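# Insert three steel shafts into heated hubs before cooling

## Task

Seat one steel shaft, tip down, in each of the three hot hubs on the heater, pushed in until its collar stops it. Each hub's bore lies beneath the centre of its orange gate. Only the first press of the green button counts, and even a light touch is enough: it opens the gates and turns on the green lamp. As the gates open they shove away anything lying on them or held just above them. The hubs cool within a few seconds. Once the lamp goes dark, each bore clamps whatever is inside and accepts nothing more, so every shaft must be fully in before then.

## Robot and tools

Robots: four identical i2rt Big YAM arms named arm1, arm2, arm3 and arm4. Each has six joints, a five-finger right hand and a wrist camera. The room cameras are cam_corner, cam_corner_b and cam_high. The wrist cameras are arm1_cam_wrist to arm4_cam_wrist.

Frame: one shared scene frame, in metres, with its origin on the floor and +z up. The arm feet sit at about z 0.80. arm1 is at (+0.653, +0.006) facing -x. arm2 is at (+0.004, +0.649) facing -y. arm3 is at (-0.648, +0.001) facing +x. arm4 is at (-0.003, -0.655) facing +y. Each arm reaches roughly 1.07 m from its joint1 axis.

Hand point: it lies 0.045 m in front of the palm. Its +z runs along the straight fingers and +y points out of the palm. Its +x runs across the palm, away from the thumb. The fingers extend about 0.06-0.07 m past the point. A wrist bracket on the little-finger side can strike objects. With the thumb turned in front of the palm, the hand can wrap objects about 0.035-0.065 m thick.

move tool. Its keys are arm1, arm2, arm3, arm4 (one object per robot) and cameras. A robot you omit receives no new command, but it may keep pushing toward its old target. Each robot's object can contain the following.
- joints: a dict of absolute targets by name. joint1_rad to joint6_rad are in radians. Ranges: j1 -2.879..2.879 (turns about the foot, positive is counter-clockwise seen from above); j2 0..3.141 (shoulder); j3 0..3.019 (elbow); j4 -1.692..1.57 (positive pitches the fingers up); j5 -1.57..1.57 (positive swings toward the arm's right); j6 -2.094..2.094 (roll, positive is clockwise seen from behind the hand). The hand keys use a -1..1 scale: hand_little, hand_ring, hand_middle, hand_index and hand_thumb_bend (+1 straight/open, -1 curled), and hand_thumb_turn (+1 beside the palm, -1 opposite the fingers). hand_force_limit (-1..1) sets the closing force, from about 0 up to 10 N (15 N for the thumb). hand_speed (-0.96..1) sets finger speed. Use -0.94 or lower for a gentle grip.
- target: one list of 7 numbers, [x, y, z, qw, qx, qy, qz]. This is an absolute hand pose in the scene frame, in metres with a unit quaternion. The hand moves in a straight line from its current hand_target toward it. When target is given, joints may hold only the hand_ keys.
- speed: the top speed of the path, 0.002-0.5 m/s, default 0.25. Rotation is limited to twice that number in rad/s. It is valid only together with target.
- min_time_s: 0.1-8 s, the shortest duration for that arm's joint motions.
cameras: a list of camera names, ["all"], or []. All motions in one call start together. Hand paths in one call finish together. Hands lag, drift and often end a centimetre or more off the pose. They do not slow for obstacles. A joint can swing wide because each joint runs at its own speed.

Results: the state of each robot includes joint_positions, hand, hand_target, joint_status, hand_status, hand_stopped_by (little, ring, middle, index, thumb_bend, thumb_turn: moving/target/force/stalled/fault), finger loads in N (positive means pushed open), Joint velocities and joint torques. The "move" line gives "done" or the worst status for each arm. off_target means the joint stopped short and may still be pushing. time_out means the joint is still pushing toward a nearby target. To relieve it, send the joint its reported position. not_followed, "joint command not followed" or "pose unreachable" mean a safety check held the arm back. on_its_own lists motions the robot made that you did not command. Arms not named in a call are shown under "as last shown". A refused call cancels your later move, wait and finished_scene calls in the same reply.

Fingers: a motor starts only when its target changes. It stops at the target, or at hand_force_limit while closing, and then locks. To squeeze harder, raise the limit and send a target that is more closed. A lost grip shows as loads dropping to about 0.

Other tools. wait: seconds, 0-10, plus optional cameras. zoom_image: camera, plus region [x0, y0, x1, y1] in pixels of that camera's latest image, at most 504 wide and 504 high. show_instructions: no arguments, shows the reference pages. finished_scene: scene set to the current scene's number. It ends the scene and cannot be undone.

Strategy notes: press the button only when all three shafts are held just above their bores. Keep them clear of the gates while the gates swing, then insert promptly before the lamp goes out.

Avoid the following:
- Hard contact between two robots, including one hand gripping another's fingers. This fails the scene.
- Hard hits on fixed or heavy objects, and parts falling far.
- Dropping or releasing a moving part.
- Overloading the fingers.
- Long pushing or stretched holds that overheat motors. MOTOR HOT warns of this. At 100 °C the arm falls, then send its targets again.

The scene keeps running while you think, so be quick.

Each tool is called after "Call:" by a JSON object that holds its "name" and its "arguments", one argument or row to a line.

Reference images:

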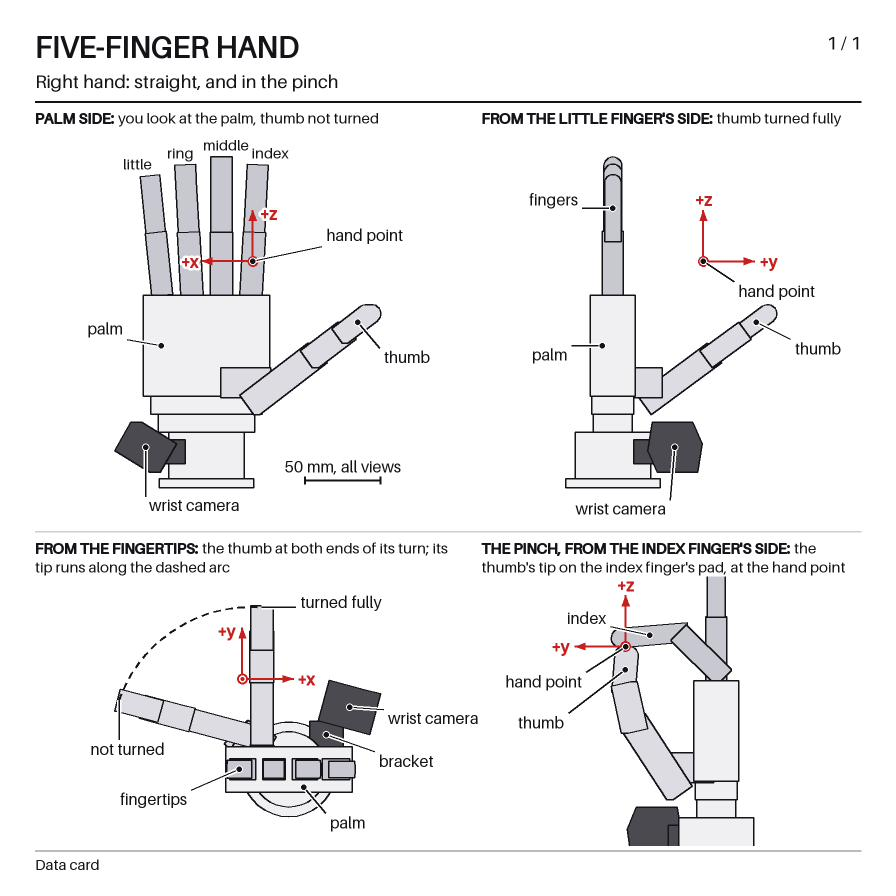

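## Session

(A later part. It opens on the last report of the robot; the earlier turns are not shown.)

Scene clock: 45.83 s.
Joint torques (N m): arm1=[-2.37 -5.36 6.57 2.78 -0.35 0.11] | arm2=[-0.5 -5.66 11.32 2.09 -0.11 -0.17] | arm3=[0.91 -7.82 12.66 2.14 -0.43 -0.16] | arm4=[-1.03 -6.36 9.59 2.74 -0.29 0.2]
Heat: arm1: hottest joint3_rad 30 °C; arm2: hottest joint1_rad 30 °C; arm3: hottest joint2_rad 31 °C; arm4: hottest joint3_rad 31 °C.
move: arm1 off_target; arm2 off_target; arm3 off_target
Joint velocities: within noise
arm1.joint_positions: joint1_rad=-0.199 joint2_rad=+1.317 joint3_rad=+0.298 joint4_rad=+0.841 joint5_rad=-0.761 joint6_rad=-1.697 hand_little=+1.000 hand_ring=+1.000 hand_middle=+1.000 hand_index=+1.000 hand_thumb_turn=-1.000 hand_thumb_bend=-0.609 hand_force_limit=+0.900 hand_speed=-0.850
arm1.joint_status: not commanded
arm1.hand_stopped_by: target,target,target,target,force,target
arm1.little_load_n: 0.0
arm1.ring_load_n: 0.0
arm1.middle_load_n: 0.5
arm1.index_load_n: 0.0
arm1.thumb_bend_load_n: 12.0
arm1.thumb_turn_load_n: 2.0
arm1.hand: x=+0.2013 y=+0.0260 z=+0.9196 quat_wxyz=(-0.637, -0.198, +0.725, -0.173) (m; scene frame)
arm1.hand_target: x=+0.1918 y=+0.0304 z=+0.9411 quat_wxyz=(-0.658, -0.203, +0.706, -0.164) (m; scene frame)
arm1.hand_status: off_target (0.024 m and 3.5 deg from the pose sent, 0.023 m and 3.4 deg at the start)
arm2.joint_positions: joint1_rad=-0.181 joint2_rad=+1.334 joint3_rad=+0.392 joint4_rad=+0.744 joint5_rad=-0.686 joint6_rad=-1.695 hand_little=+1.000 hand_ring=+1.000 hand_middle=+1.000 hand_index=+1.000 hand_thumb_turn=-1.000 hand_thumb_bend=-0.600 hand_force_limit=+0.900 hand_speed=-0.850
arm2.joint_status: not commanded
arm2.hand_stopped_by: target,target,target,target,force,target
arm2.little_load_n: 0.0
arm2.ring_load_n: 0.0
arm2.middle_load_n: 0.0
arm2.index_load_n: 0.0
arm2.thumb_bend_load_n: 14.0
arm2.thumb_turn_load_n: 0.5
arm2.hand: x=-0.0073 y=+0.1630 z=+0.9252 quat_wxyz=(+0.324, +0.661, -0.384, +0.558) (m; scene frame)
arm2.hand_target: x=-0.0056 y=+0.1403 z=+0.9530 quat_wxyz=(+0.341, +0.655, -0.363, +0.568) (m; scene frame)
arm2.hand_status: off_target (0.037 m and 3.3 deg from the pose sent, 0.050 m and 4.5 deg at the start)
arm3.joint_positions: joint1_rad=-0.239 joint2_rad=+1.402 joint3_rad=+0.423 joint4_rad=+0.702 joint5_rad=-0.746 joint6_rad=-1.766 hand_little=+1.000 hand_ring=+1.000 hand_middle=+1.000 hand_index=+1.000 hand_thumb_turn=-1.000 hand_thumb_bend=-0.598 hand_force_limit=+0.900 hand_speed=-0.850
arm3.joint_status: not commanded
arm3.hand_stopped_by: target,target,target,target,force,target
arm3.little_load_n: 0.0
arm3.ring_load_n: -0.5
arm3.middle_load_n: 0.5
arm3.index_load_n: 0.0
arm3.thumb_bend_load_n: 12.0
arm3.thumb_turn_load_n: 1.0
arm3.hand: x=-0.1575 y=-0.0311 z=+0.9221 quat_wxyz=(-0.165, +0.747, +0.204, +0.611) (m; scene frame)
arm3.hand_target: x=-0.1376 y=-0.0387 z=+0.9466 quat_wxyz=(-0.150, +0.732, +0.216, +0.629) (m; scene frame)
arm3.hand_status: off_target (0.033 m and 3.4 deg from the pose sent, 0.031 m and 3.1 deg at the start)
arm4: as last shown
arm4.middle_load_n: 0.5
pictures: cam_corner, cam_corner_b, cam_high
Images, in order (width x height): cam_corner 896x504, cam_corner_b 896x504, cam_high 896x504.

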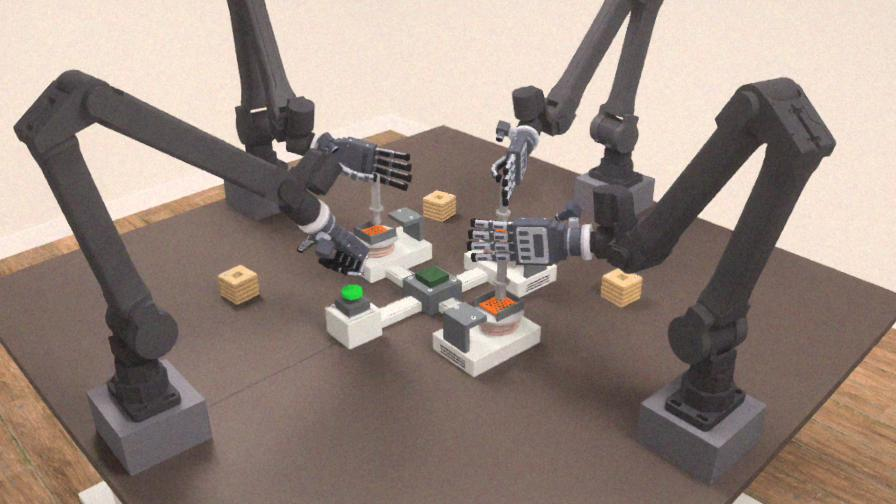

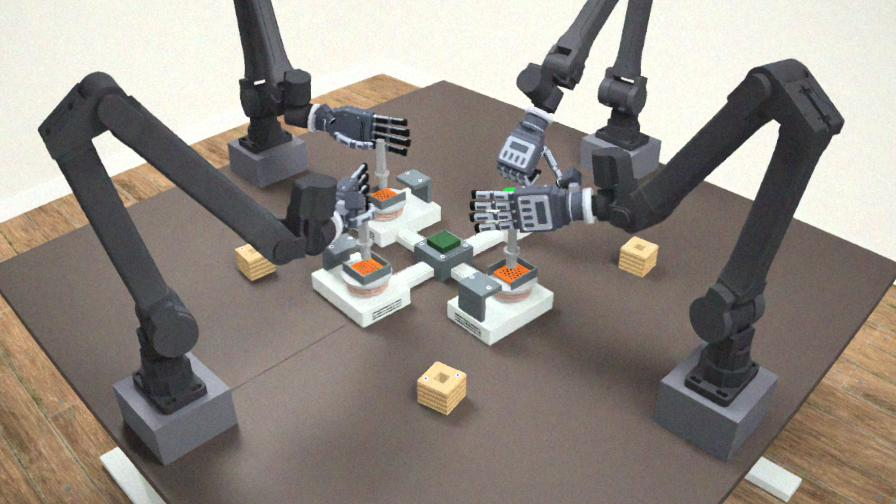

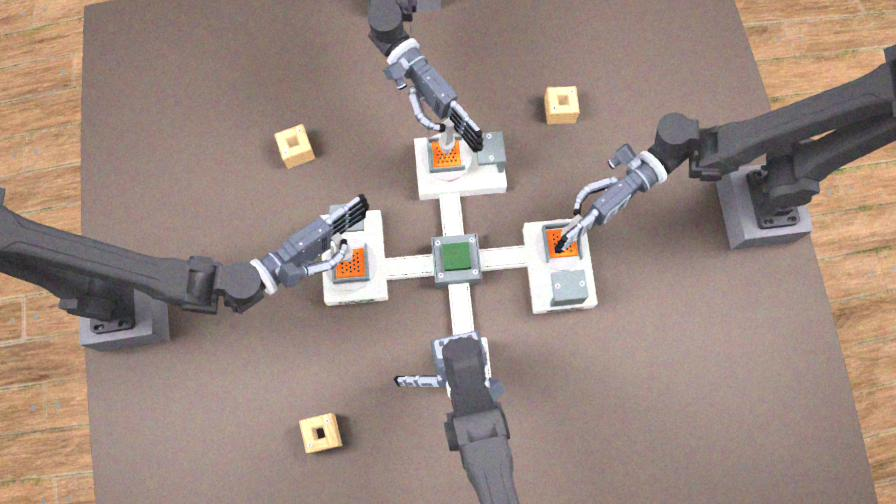

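Call:
{"name": "move", "arguments": {
  "arm3": {"target": [-0.134, -0.047, 0.948, 0.15083, -0.73182, -0.21678, -0.62828], "speed": 0.04},
  "cameras": ["cam_corner", "cam_corner_b", "cam_high"]
}}

Scene clock: 47.90 s.
Joint torques (N m): arm1=[-2.32 -5.3 6.61 2.8 -0.34 0.11] | arm2=[-0.38 -7.12 11.37 1.83 -0.1 -0.09] | arm3=[1.26 -8.53 12.48 1.98 -0.49 -0.14] | arm4=[-1.03 -6.42 9.58 2.74 -0.3 0.2]
Heat: arm1: hottest joint3_rad 30 °C; arm2: hottest joint1_rad 30 °C; arm3: hottest joint2_rad 31 °C; arm4: hottest joint3_rad 32 °C.
move: arm3 off_target
Joint velocities: within noise
arm1, arm2, arm4: as last shown
arm2.index_load_n: 0.5
arm2.thumb_turn_load_n: 1.0
arm2.hand_target: x=-0.0056 y=+0.1403 z=+0.9531 quat_wxyz=(+0.341, +0.655, -0.363, +0.568) (m; scene frame)
arm3.joint_positions: joint1_rad=-0.250 joint2_rad=+1.406 joint3_rad=+0.439 joint4_rad=+0.692 joint5_rad=-0.769 joint6_rad=-1.771 hand_little=+1.000 hand_ring=+1.000 hand_middle=+1.000 hand_index=+1.000 hand_thumb_turn=-1.000 hand_thumb_bend=-0.598 hand_force_limit=+0.900 hand_speed=-0.850
arm3.joint_status: not commanded
arm3.hand_stopped_by: target,target,target,target,force,target
arm3.little_load_n: 0.0
arm3.ring_load_n: 0.0
arm3.middle_load_n: 0.0
arm3.index_load_n: 0.0
arm3.thumb_bend_load_n: 11.5
arm3.thumb_turn_load_n: 1.0
arm3.hand: x=-0.1535 y=-0.0331 z=+0.9256 quat_wxyz=(-0.168, +0.744, +0.208, +0.612) (m; scene frame)
arm3.hand_target: x=-0.1346 y=-0.0424 z=+0.9484 quat_wxyz=(-0.154, +0.731, +0.219, +0.628) (m; scene frame)
arm3.hand_status: off_target (0.033 m and 3.2 deg from the pose sent, 0.038 m and 3.4 deg at the start)
pictures: cam_corner, cam_corner_b, cam_high
Images, in order (width x height): cam_corner 896x504, cam_corner_b 896x504, cam_high 896x504.

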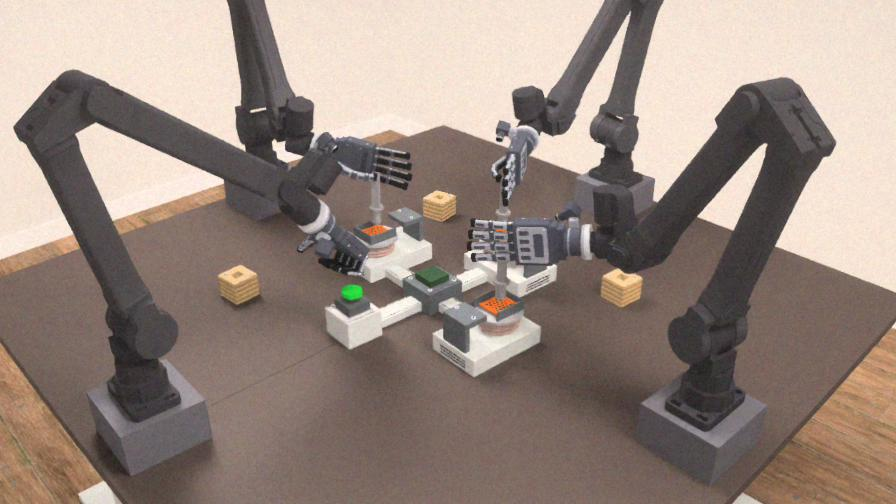

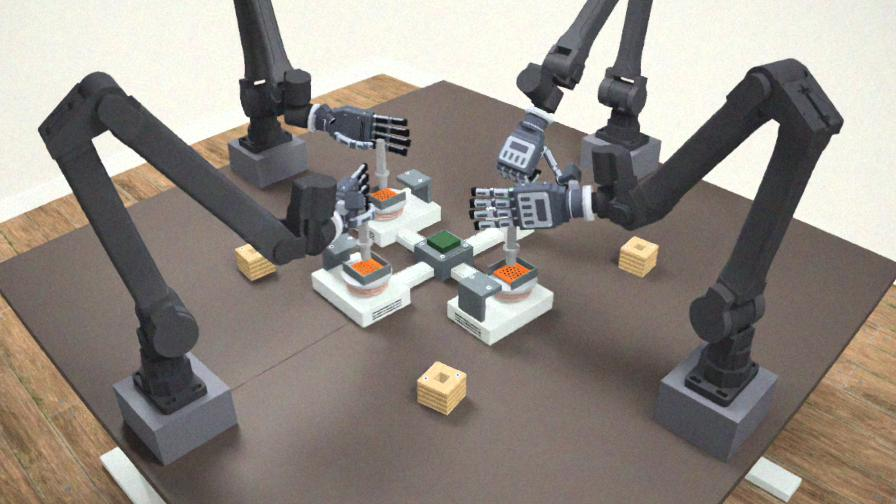

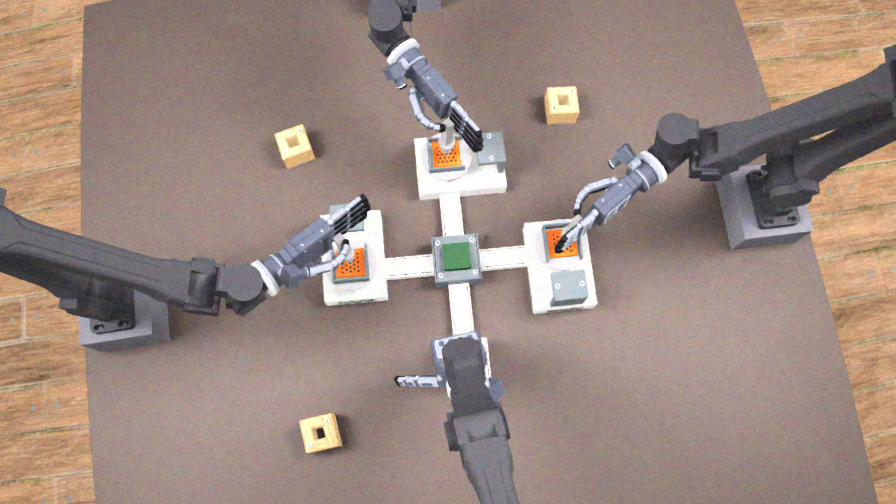

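Call:
{"name": "zoom_image", "arguments": {
  "camera": "cam_corner_b",
  "region": [485, 230, 545, 290]
}}

Call:
{"name": "zoom_image", "arguments": {
  "camera": "cam_corner",
  "region": [345, 200, 405, 260]
}}

Call:
{"name": "zoom_image", "arguments": {
  "camera": "cam_high",
  "region": [320, 224, 380, 284]
}}

Call:
{"name": "zoom_image", "arguments": {
  "camera": "cam_corner",
  "region": [470, 260, 530, 320]
}}

Call:
{"name": "zoom_image", "arguments": {
  "camera": "cam_corner_b",
  "region": [335, 230, 395, 290]
}}

Scaled by 8.400 from the camera's 896x504 image, which has a finer 1280x720 frame.

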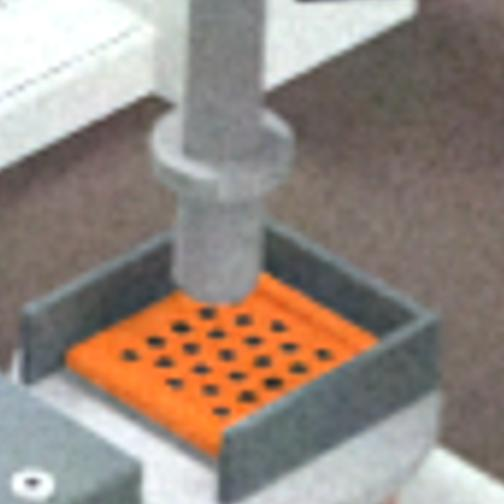

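Scaled by 8.400 from the camera's 896x504 image, which has a finer 1280x720 frame.

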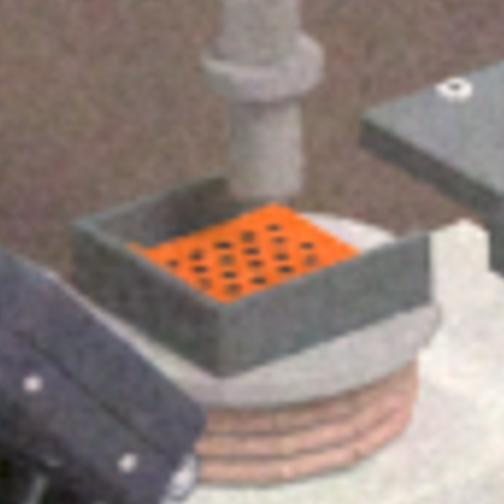

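Scaled by 8.400 from the camera's 896x504 image, which has a finer 1280x720 frame.

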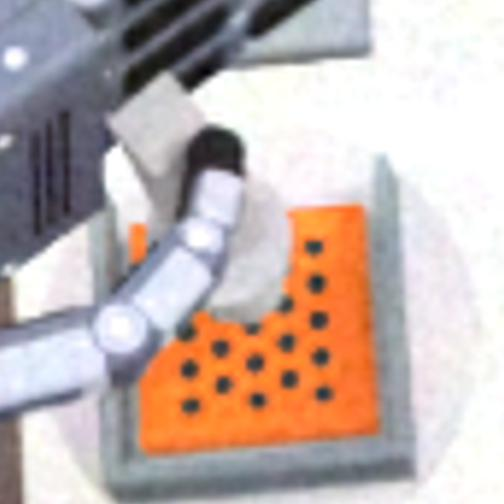

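Scaled by 8.400 from the camera's 896x504 image, which has a finer 1280x720 frame.

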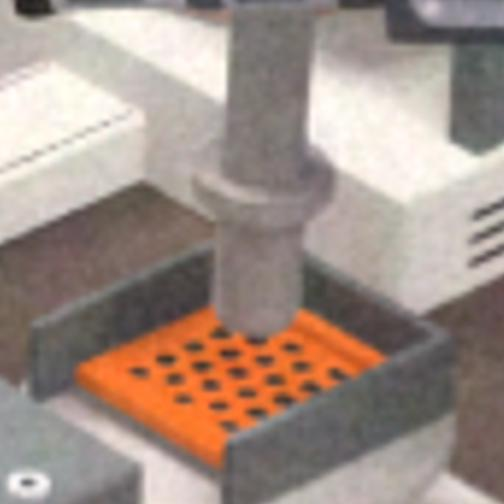

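Scaled by 8.400 from the camera's 896x504 image, which has a finer 1280x720 frame.

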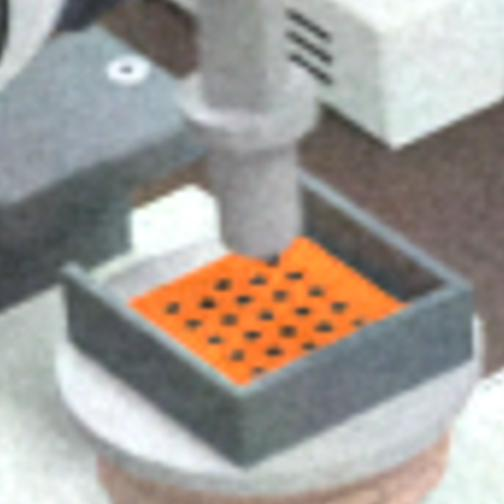

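Call:
{"name": "zoom_image", "arguments": {
  "camera": "cam_corner_b",
  "region": [355, 160, 415, 220]
}}

Call:
{"name": "zoom_image", "arguments": {
  "camera": "cam_high",
  "region": [416, 114, 476, 174]
}}

Call:
{"name": "zoom_image", "arguments": {
  "camera": "cam_high",
  "region": [536, 200, 596, 260]
}}

Scaled by 8.400 from the camera's 896x504 image, which has a finer 1280x720 frame.

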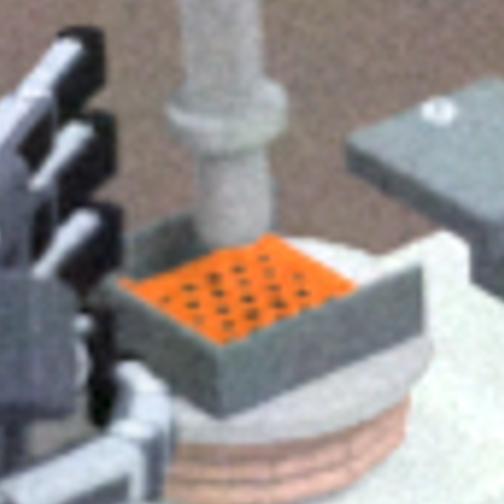

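Scaled by 8.400 from the camera's 896x504 image, which has a finer 1280x720 frame.

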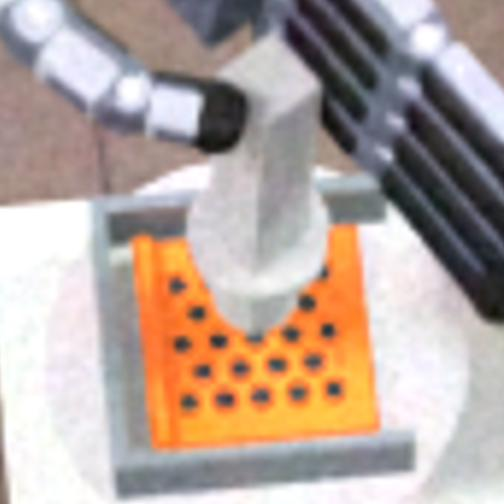

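Scaled by 8.400 from the camera's 896x504 image, which has a finer 1280x720 frame.

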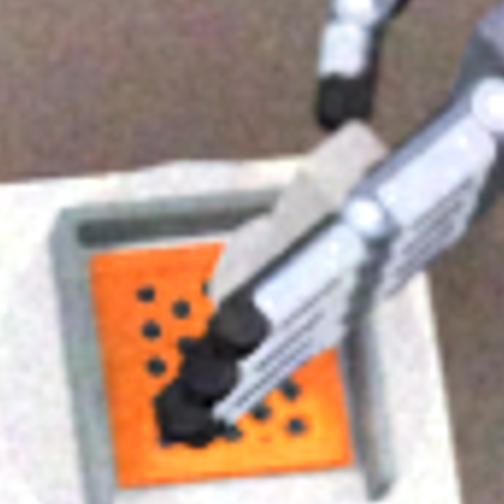

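Call:
{"name": "move", "arguments": {
  "arm4": {"target": [-0.0425, -0.199, 0.775, 0.3827, -0.9239, 0, 0], "speed": 0.09},
  "cameras": ["cam_corner", "cam_corner_b", "cam_high"]
}}

Call:
{"name": "move", "arguments": {
  "arm1": {"target": [0.1955, 0.024, 0.905, 0.65865, 0.20241, -0.70588, 0.16422], "speed": 0.05},
  "arm2": {"target": [-0.0035, 0.160, 0.910, 0.34127, 0.65505, -0.3631, 0.56798], "speed": 0.05},
  "arm3": {"target": [-0.151, -0.039, 0.910, 0.15083, -0.73182, -0.21678, -0.62828], "speed": 0.05},
  "cameras": ["cam_corner", "cam_corner_b", "cam_high"]
}}

Call:
{"name": "zoom_image", "arguments": {
  "camera": "cam_corner_b",
  "region": [485, 230, 545, 290]
}}

Call:
{"name": "zoom_image", "arguments": {
  "camera": "cam_high",
  "region": [320, 224, 380, 284]
}}

Call:
{"name": "zoom_image", "arguments": {
  "camera": "cam_corner",
  "region": [470, 260, 530, 320]
}}

Call:
{"name": "zoom_image", "arguments": {
  "camera": "cam_corner_b",
  "region": [335, 230, 395, 290]
}}

Call:
{"name": "zoom_image", "arguments": {
  "camera": "cam_high",
  "region": [416, 114, 476, 174]
}}

Call:
{"name": "zoom_image", "arguments": {
  "camera": "cam_corner_b",
  "region": [355, 160, 415, 220]
}}

Scene clock: 51.17 s.
Joint torques (N m): arm1=[-2.2 -5.36 6.57 2.77 -0.34 0.1] | arm2=[-0.56 -6.65 11.18 1.95 -0.15 -0.06] | arm3=[1.03 -8.59 12.29 1.85 -0.44 -0.05] | arm4=[-1.08 -4.31 5.53 1.83 -0.3 0.21]
Heat: arm1: hottest joint3_rad 30 °C; arm2: hottest joint1_rad 30 °C; arm3: hottest joint2_rad 31 °C; arm4: hottest joint3_rad 32 °C.
move: arm4 off_target
Joint velocities: within noise
arm1, arm2, arm3: as last shown
arm1.middle_load_n: 0.0
arm1.thumb_bend_load_n: 11.5
arm2.index_load_n: 0.0
arm4.joint_positions: joint1_rad=+0.076 joint2_rad=+1.476 joint3_rad=+0.636 joint4_rad=+0.135 joint5_rad=+0.028 joint6_rad=+0.004 hand_little=-1.000 hand_ring=-1.000 hand_middle=-1.000 hand_index=-1.000 hand_thumb_turn=+1.000 hand_thumb_bend=+1.000 hand_force_limit=+0.000 hand_speed=+0.200
arm4.joint_status: not commanded
arm4.hand_stopped_by: target,target,target,target,target,target
arm4.little_load_n: 0.5
arm4.ring_load_n: -4.5
arm4.middle_load_n: 0.0
arm4.index_load_n: 0.0
arm4.thumb_bend_load_n: 0.0
arm4.thumb_turn_load_n: 0.0
arm4.hand: x=-0.0464 y=-0.1819 z=+0.8103 quat_wxyz=(-0.418, +0.909, +0.009, +0.002) (m; scene frame)
arm4.hand_target: x=-0.0426 y=-0.2012 z=+0.7781 quat_wxyz=(-0.383, +0.924, -0.001, +0.000) (m; scene frame)
arm4.hand_status: off_target (0.039 m and 4.5 deg from the pose sent, 0.083 m and 2.0 deg at the start)
pictures: cam_corner, cam_corner_b, cam_high
Images, in order (width x height): cam_corner 896x504, cam_corner_b 896x504, cam_high 896x504.

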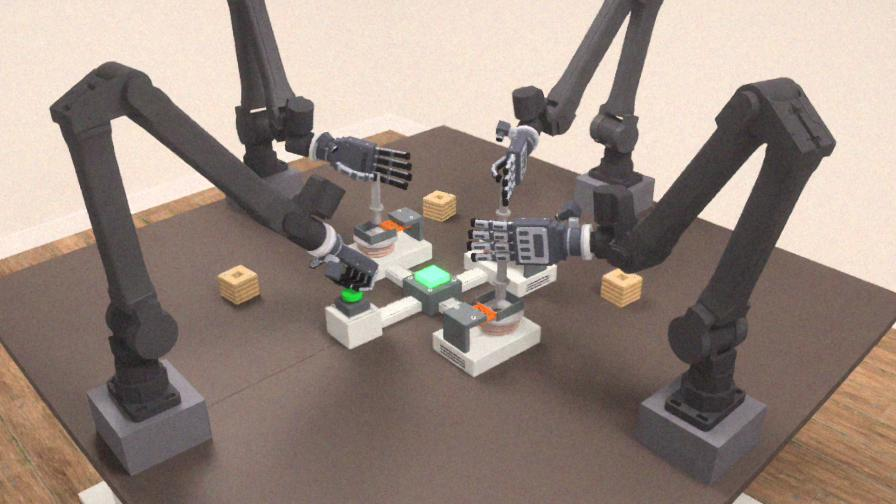

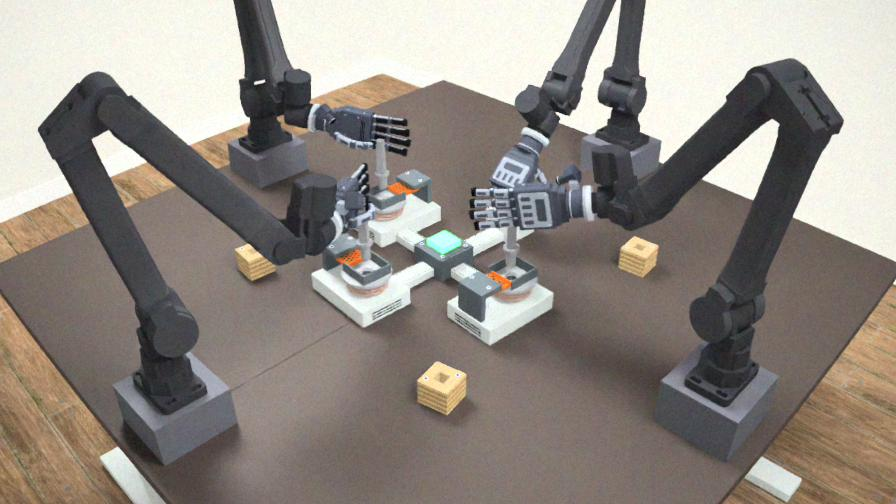

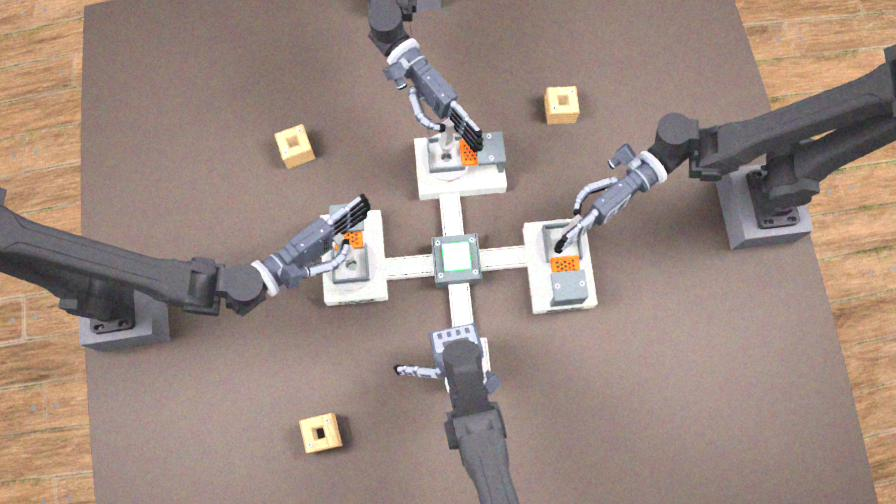

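Scene clock: 52.87 s.
Joint torques (N m): arm1=[-1.08 -5.83 4.63 2.71 0.01 0.12] | arm2=[-0.97 -6.3 5.63 3.41 -0.2 -0.09] | arm3=[0.85 -8.59 7.2 4.63 -0.13 -0.07] | arm4=[-1.08 -4.19 5.55 1.74 -0.3 0.21]
Heat: arm1: hottest joint3_rad 30 °C; arm2: hottest joint1_rad 30 °C; arm3: hottest joint2_rad 31 °C; arm4: hottest joint3_rad 32 °C.
move: arm1 off_target; arm2 off_target; arm3 off_target
Joint velocities: within noise
arm1.joint_positions: joint1_rad=-0.199 joint2_rad=+1.486 joint3_rad=+0.272 joint4_rad=+1.050 joint5_rad=-0.752 joint6_rad=-1.697 hand_little=+1.000 hand_ring=+1.000 hand_middle=+1.000 hand_index=+1.000 hand_thumb_turn=-1.000 hand_thumb_bend=-0.609 hand_force_limit=+0.900 hand_speed=-0.850
arm1.joint_status: not commanded
arm1.hand_stopped_by: target,target,target,target,force,target
arm1.little_load_n: 0.0
arm1.ring_load_n: 0.0
arm1.middle_load_n: 0.0
arm1.index_load_n: 0.0
arm1.thumb_bend_load_n: 12.0
arm1.thumb_turn_load_n: 2.0
arm1.hand: x=+0.2020 y=+0.0276 z=+0.8898 quat_wxyz=(-0.642, -0.197, +0.722, -0.167) (m; scene frame)
arm1.hand_target: x=+0.1958 y=+0.0262 z=+0.9050 quat_wxyz=(-0.659, -0.201, +0.707, -0.163) (m; scene frame)
arm1.hand_status: off_target (0.017 m and 2.8 deg from the pose sent, 0.016 m and 3.5 deg at the start)
arm2.joint_positions: joint1_rad=-0.181 joint2_rad=+1.450 joint3_rad=+0.363 joint4_rad=+0.899 joint5_rad=-0.686 joint6_rad=-1.695 hand_little=+1.000 hand_ring=+1.000 hand_middle=+1.000 hand_index=+1.000 hand_thumb_turn=-1.000 hand_thumb_bend=-0.600 hand_force_limit=+0.900 hand_speed=-0.850
arm2.joint_status: not commanded
arm2.hand_stopped_by: target,target,target,target,force,target
arm2.little_load_n: 0.0
arm2.ring_load_n: 0.0
arm2.middle_load_n: 0.0
arm2.index_load_n: 0.5
arm2.thumb_bend_load_n: 14.0
arm2.thumb_turn_load_n: 1.0
arm2.hand: x=-0.0072 y=+0.1650 z=+0.8983 quat_wxyz=(+0.327, +0.660, -0.381, +0.559) (m; scene frame)
arm2.hand_target: x=-0.0035 y=+0.1601 z=+0.9106 quat_wxyz=(+0.341, +0.655, -0.363, +0.568) (m; scene frame)
arm2.hand_status: off_target (0.013 m and 2.8 deg from the pose sent, 0.016 m and 3.3 deg at the start)
arm3.joint_positions: joint1_rad=-0.250 joint2_rad=+1.503 joint3_rad=+0.411 joint4_rad=+0.806 joint5_rad=-0.767 joint6_rad=-1.774 hand_little=+1.000 hand_ring=+1.000 hand_middle=+1.000 hand_index=+1.000 hand_thumb_turn=-1.000 hand_thumb_bend=-0.598 hand_force_limit=+0.900 hand_speed=-0.850
arm3.joint_status: not commanded
arm3.hand_stopped_by: target,target,target,target,force,target
arm3.little_load_n: 0.0
arm3.ring_load_n: 0.0
arm3.middle_load_n: 0.0
arm3.index_load_n: 0.0
arm3.thumb_bend_load_n: 12.0
arm3.thumb_turn_load_n: 1.0
arm3.hand: x=-0.1577 y=-0.0323 z=+0.8964 quat_wxyz=(-0.169, +0.747, +0.207, +0.609) (m; scene frame)
arm3.hand_target: x=-0.1515 y=-0.0385 z=+0.9102 quat_wxyz=(-0.151, +0.732, +0.217, +0.628) (m; scene frame)
arm3.hand_status: off_target (0.017 m and 3.7 deg from the pose sent, 0.017 m and 3.2 deg at the start)
arm4: as last shown
arm4.little_load_n: 0.0
pictures: cam_corner, cam_corner_b, cam_high
Images, in order (width x height): cam_corner 896x504, cam_corner_b 896x504, cam_high 896x504.

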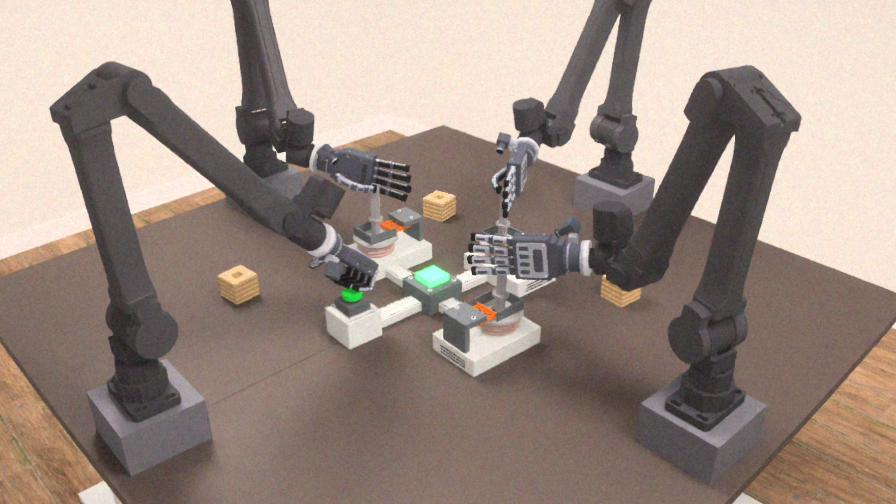

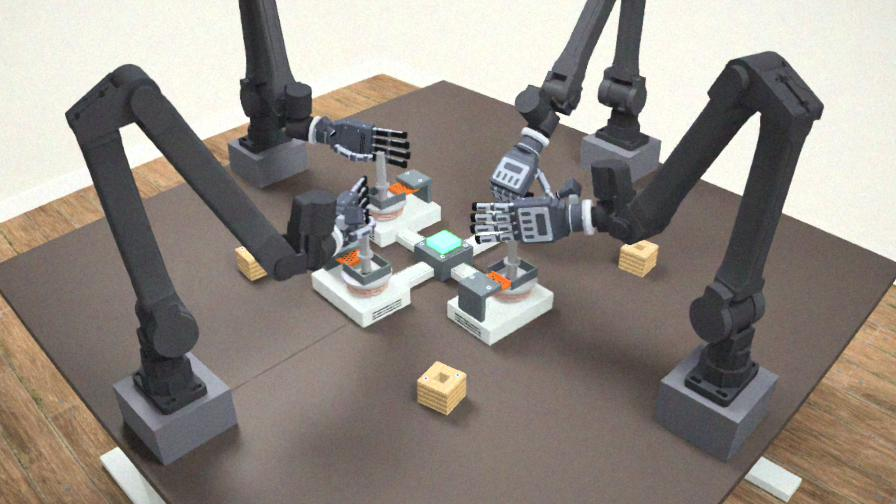

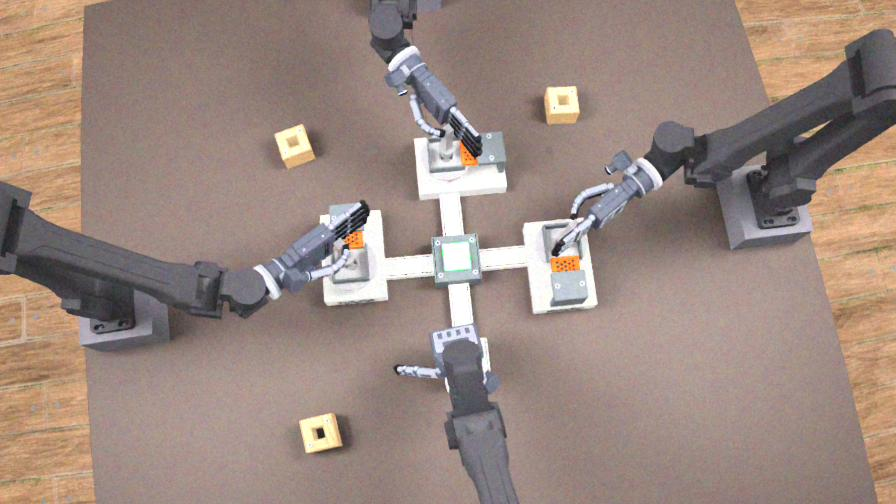

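Scaled by 8.400 from the camera's 896x504 image, which has a finer 1280x720 frame.

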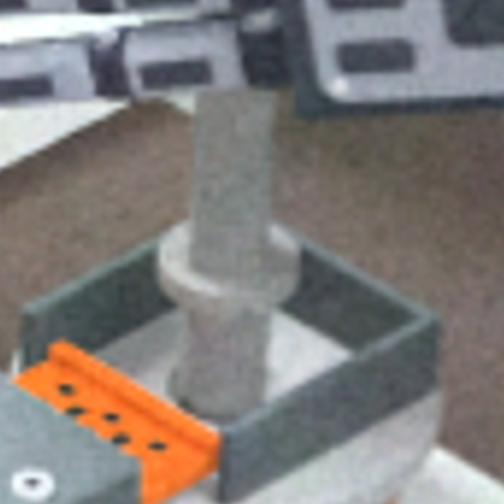

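Scaled by 8.400 from the camera's 896x504 image, which has a finer 1280x720 frame.

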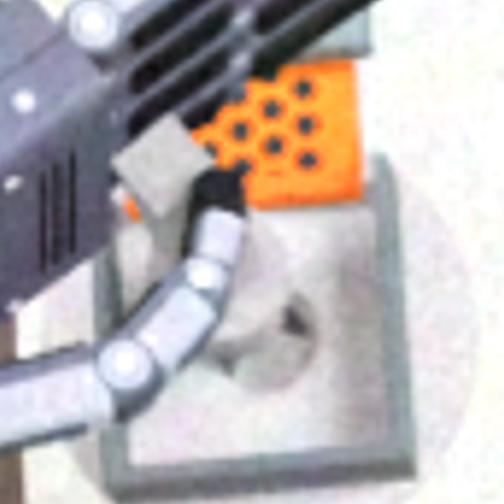

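Scaled by 8.400 from the camera's 896x504 image, which has a finer 1280x720 frame.

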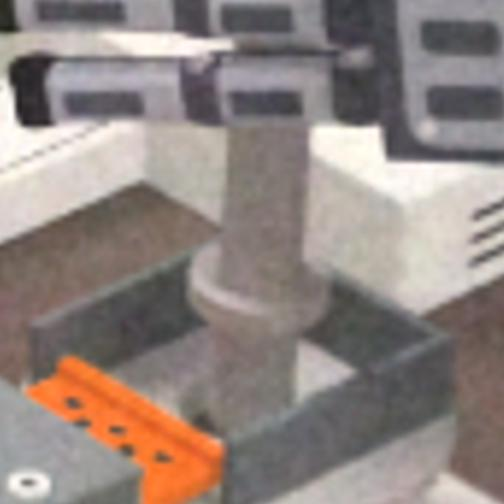

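Scaled by 8.400 from the camera's 896x504 image, which has a finer 1280x720 frame.

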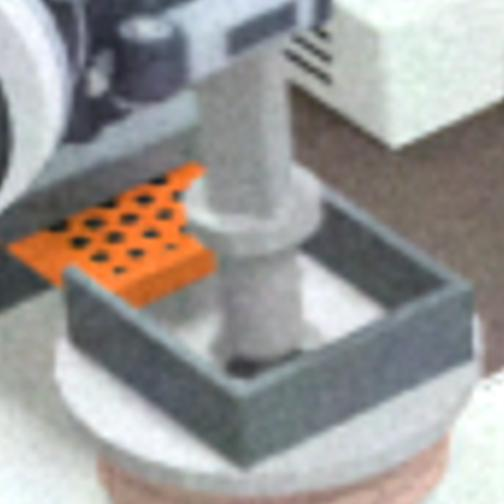

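Scaled by 8.400 from the camera's 896x504 image, which has a finer 1280x720 frame.

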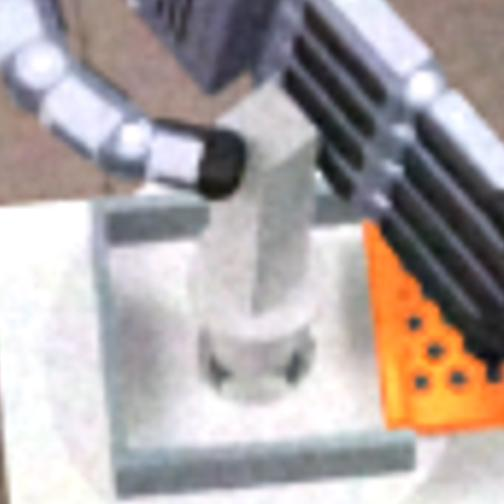

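Scaled by 8.400 from the camera's 896x504 image, which has a finer 1280x720 frame.

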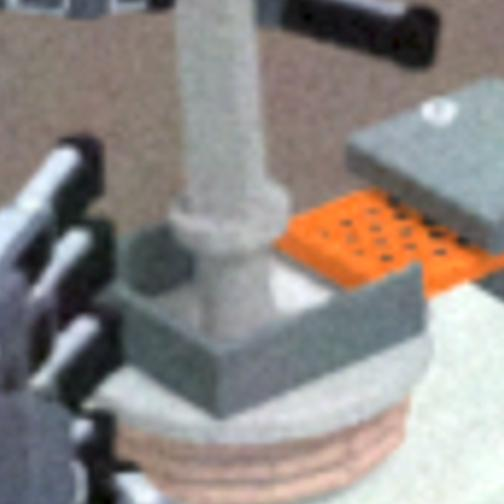

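Call:
{"name": "move", "arguments": {
  "arm1": {"target": [0.1935, 0.0215, 0.889, 0.65865, 0.20241, -0.70588, 0.16422], "speed": 0.05},
  "arm2": {"target": [-0.0035, 0.160, 0.892, 0.34127, 0.65505, -0.3631, 0.56798], "speed": 0.05},
  "arm3": {"target": [-0.150, -0.038, 0.893, 0.15083, -0.73182, -0.21678, -0.62828], "speed": 0.05},
  "cameras": ["cam_corner", "cam_corner_b", "cam_high"]
}}

Call:
{"name": "zoom_image", "arguments": {
  "camera": "cam_corner_b",
  "region": [485, 230, 545, 290]
}}

Call:
{"name": "zoom_image", "arguments": {
  "camera": "cam_high",
  "region": [320, 224, 380, 284]
}}

Call:
{"name": "zoom_image", "arguments": {
  "camera": "cam_corner",
  "region": [470, 260, 530, 320]
}}

Call:
{"name": "zoom_image", "arguments": {
  "camera": "cam_corner_b",
  "region": [335, 230, 395, 290]
}}

Call:
{"name": "zoom_image", "arguments": {
  "camera": "cam_high",
  "region": [416, 114, 476, 174]
}}

Call:
{"name": "zoom_image", "arguments": {
  "camera": "cam_corner_b",
  "region": [355, 160, 415, 220]
}}

Scene clock: 54.70 s.
Joint torques (N m): arm1=[-1.03 -5.95 4.05 2.06 0.06 0.15] | arm2=[-1.03 -7.82 5 3.7 -0.21 -0.16] | arm3=[1.9 -9.52 6.48 4.48 -0.1 -0.1] | arm4=[-1.08 -4.31 5.56 1.74 -0.3 0.21]
Heat: arm1: hottest joint3_rad 30 °C; arm2: hottest joint3_rad 30 °C; arm3: hottest joint2_rad 31 °C; arm4: hottest joint3_rad 31 °C.
move: arm1 done; arm2 off_target; arm3 off_target
Joint velocities: within noise
arm1.joint_positions: joint1_rad=-0.190 joint2_rad=+1.571 joint3_rad=+0.272 joint4_rad=+1.161 joint5_rad=-0.741 joint6_rad=-1.697 hand_little=+1.000 hand_ring=+1.000 hand_middle=+1.000 hand_index=+1.000 hand_thumb_turn=-1.000 hand_thumb_bend=-0.611 hand_force_limit=+0.900 hand_speed=-0.850
arm1.joint_status: not commanded
arm1.hand_stopped_by: target,target,target,target,force,target
arm1.little_load_n: 0.0
arm1.ring_load_n: 0.0
arm1.middle_load_n: 0.0
arm1.index_load_n: 0.0
arm1.thumb_bend_load_n: 0.0
arm1.thumb_turn_load_n: 0.0
arm1.hand: x=+0.1984 y=+0.0264 z=+0.8820 quat_wxyz=(-0.650, -0.201, +0.715, -0.161) (m; scene frame)
arm1.hand_target: x=+0.1936 y=+0.0242 z=+0.8890 quat_wxyz=(-0.659, -0.200, +0.707, -0.162) (m; scene frame)
arm1.hand_status: done (0.010 m and 1.5 deg from the pose sent, 0.011 m and 2.8 deg at the start)
arm2.joint_positions: joint1_rad=-0.180 joint2_rad=+1.535 joint3_rad=+0.357 joint4_rad=+0.989 joint5_rad=-0.686 joint6_rad=-1.695 hand_little=+1.000 hand_ring=+1.000 hand_middle=+1.000 hand_index=+1.000 hand_thumb_turn=-1.000 hand_thumb_bend=-0.600 hand_force_limit=+0.900 hand_speed=-0.850
arm2.joint_status: not commanded
arm2.hand_stopped_by: target,target,target,target,force,target
arm2.little_load_n: -0.5
arm2.ring_load_n: 0.0
arm2.middle_load_n: 0.0
arm2.index_load_n: 0.0
arm2.thumb_bend_load_n: 14.0
arm2.thumb_turn_load_n: 1.0
arm2.hand: x=-0.0068 y=+0.1642 z=+0.8804 quat_wxyz=(+0.327, +0.660, -0.380, +0.559) (m; scene frame)
arm2.hand_target: x=-0.0028 y=+0.1601 z=+0.8917 quat_wxyz=(+0.340, +0.656, -0.363, +0.568) (m; scene frame)
arm2.hand_status: off_target (0.013 m and 2.8 deg from the pose sent, 0.009 m and 2.8 deg at the start)
arm3.joint_positions: joint1_rad=-0.257 joint2_rad=+1.578 joint3_rad=+0.406 joint4_rad=+0.886 joint5_rad=-0.761 joint6_rad=-1.775 hand_little=+1.000 hand_ring=+1.000 hand_middle=+1.000 hand_index=+1.000 hand_thumb_turn=-1.000 hand_thumb_bend=-0.598 hand_force_limit=+0.900 hand_speed=-0.850
arm3.joint_status: not commanded
arm3.hand_stopped_by: target,target,target,target,force,target
arm3.little_load_n: 0.0
arm3.ring_load_n: 0.0
arm3.middle_load_n: 0.0
arm3.index_load_n: 0.0
arm3.thumb_bend_load_n: 11.5
arm3.thumb_turn_load_n: 1.0
arm3.hand: x=-0.1567 y=-0.0375 z=+0.8791 quat_wxyz=(-0.164, +0.748, +0.203, +0.610) (m; scene frame)
arm3.hand_target: x=-0.1506 y=-0.0419 z=+0.8929 quat_wxyz=(-0.148, +0.733, +0.214, +0.628) (m; scene frame)
arm3.hand_status: off_target (0.015 m and 3.6 deg from the pose sent, 0.010 m and 3.7 deg at the start)
arm4: as last shown
pictures: cam_corner, cam_corner_b, cam_high
Images, in order (width x height): cam_corner 896x504, cam_corner_b 896x504, cam_high 896x504.

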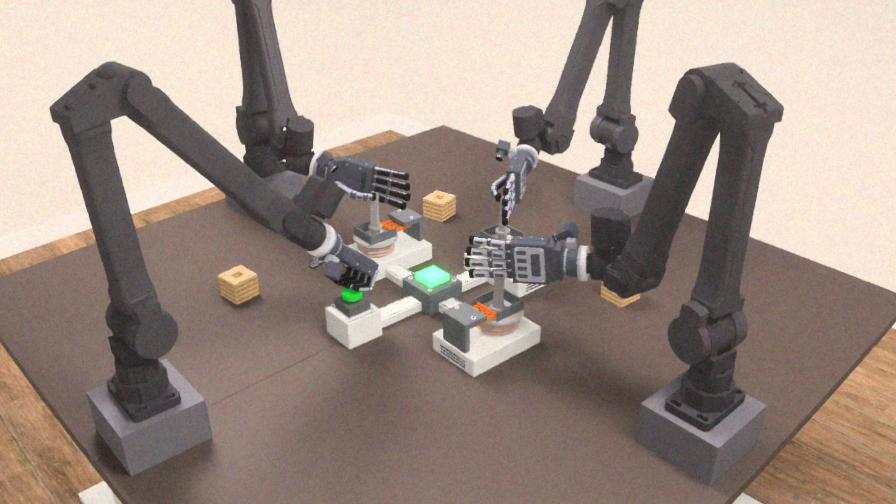

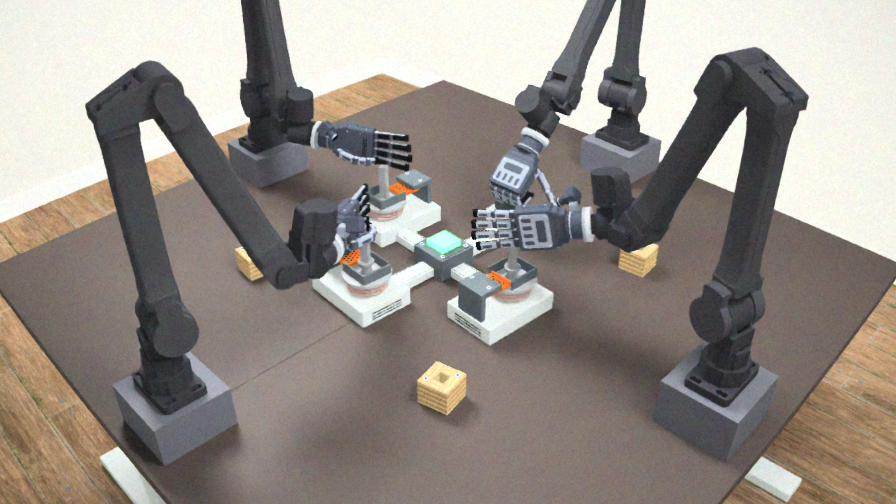

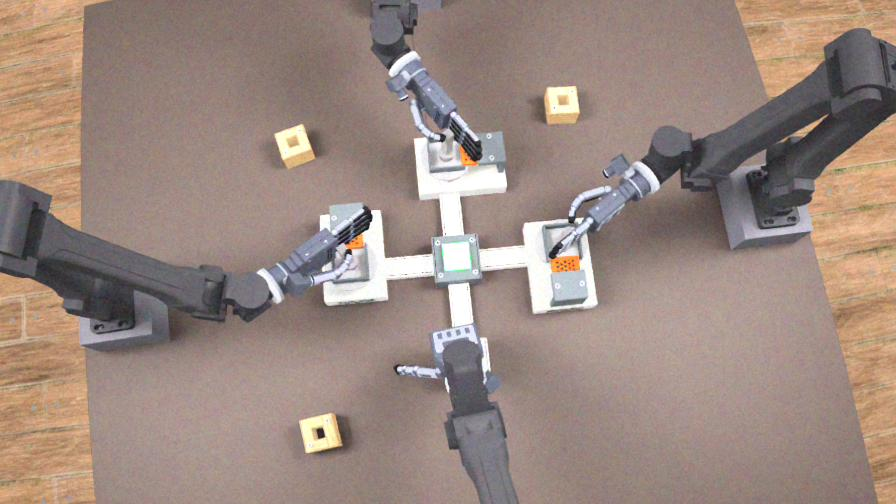

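Scaled by 8.400 from the camera's 896x504 image, which has a finer 1280x720 frame.

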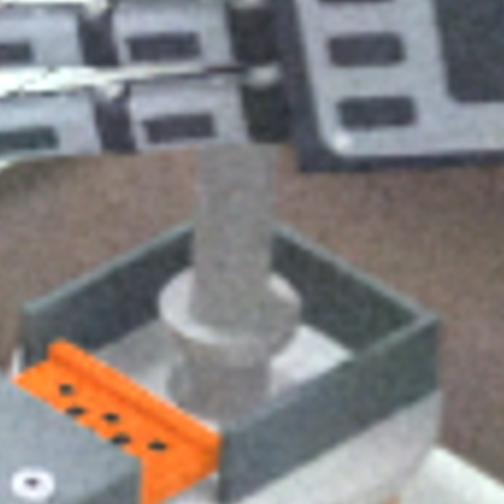

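Scaled by 8.400 from the camera's 896x504 image, which has a finer 1280x720 frame.

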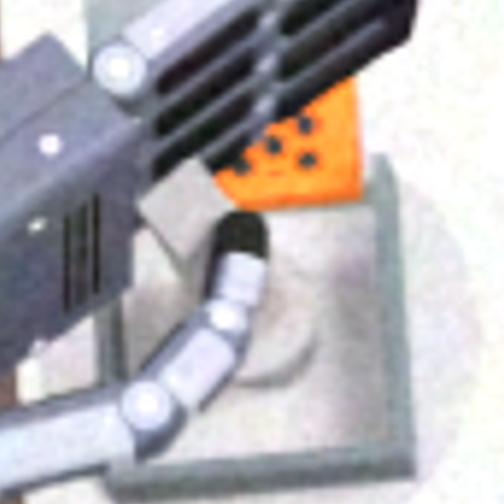

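Scaled by 8.400 from the camera's 896x504 image, which has a finer 1280x720 frame.

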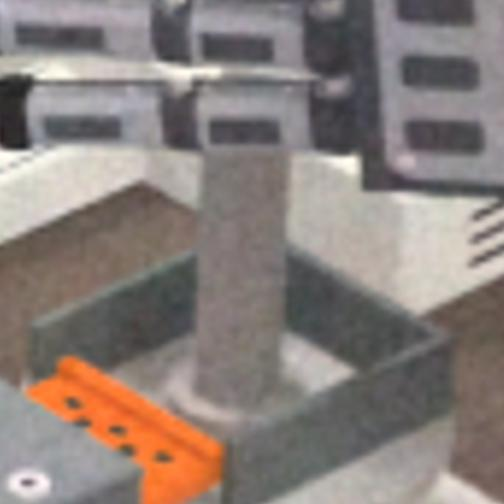

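Scaled by 8.400 from the camera's 896x504 image, which has a finer 1280x720 frame.

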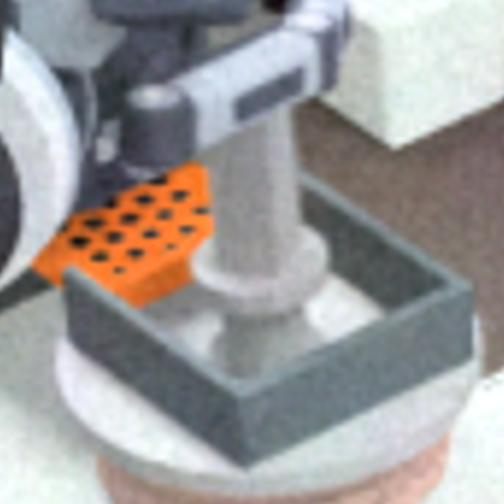

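Scaled by 8.400 from the camera's 896x504 image, which has a finer 1280x720 frame.

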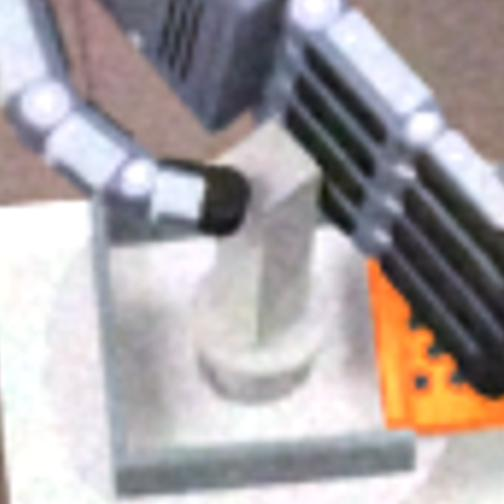

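Scaled by 8.400 from the camera's 896x504 image, which has a finer 1280x720 frame.

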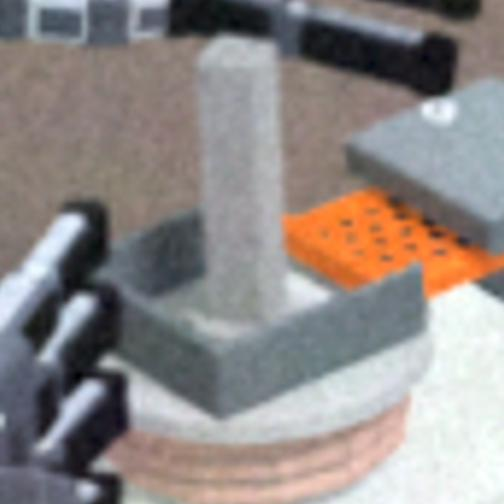

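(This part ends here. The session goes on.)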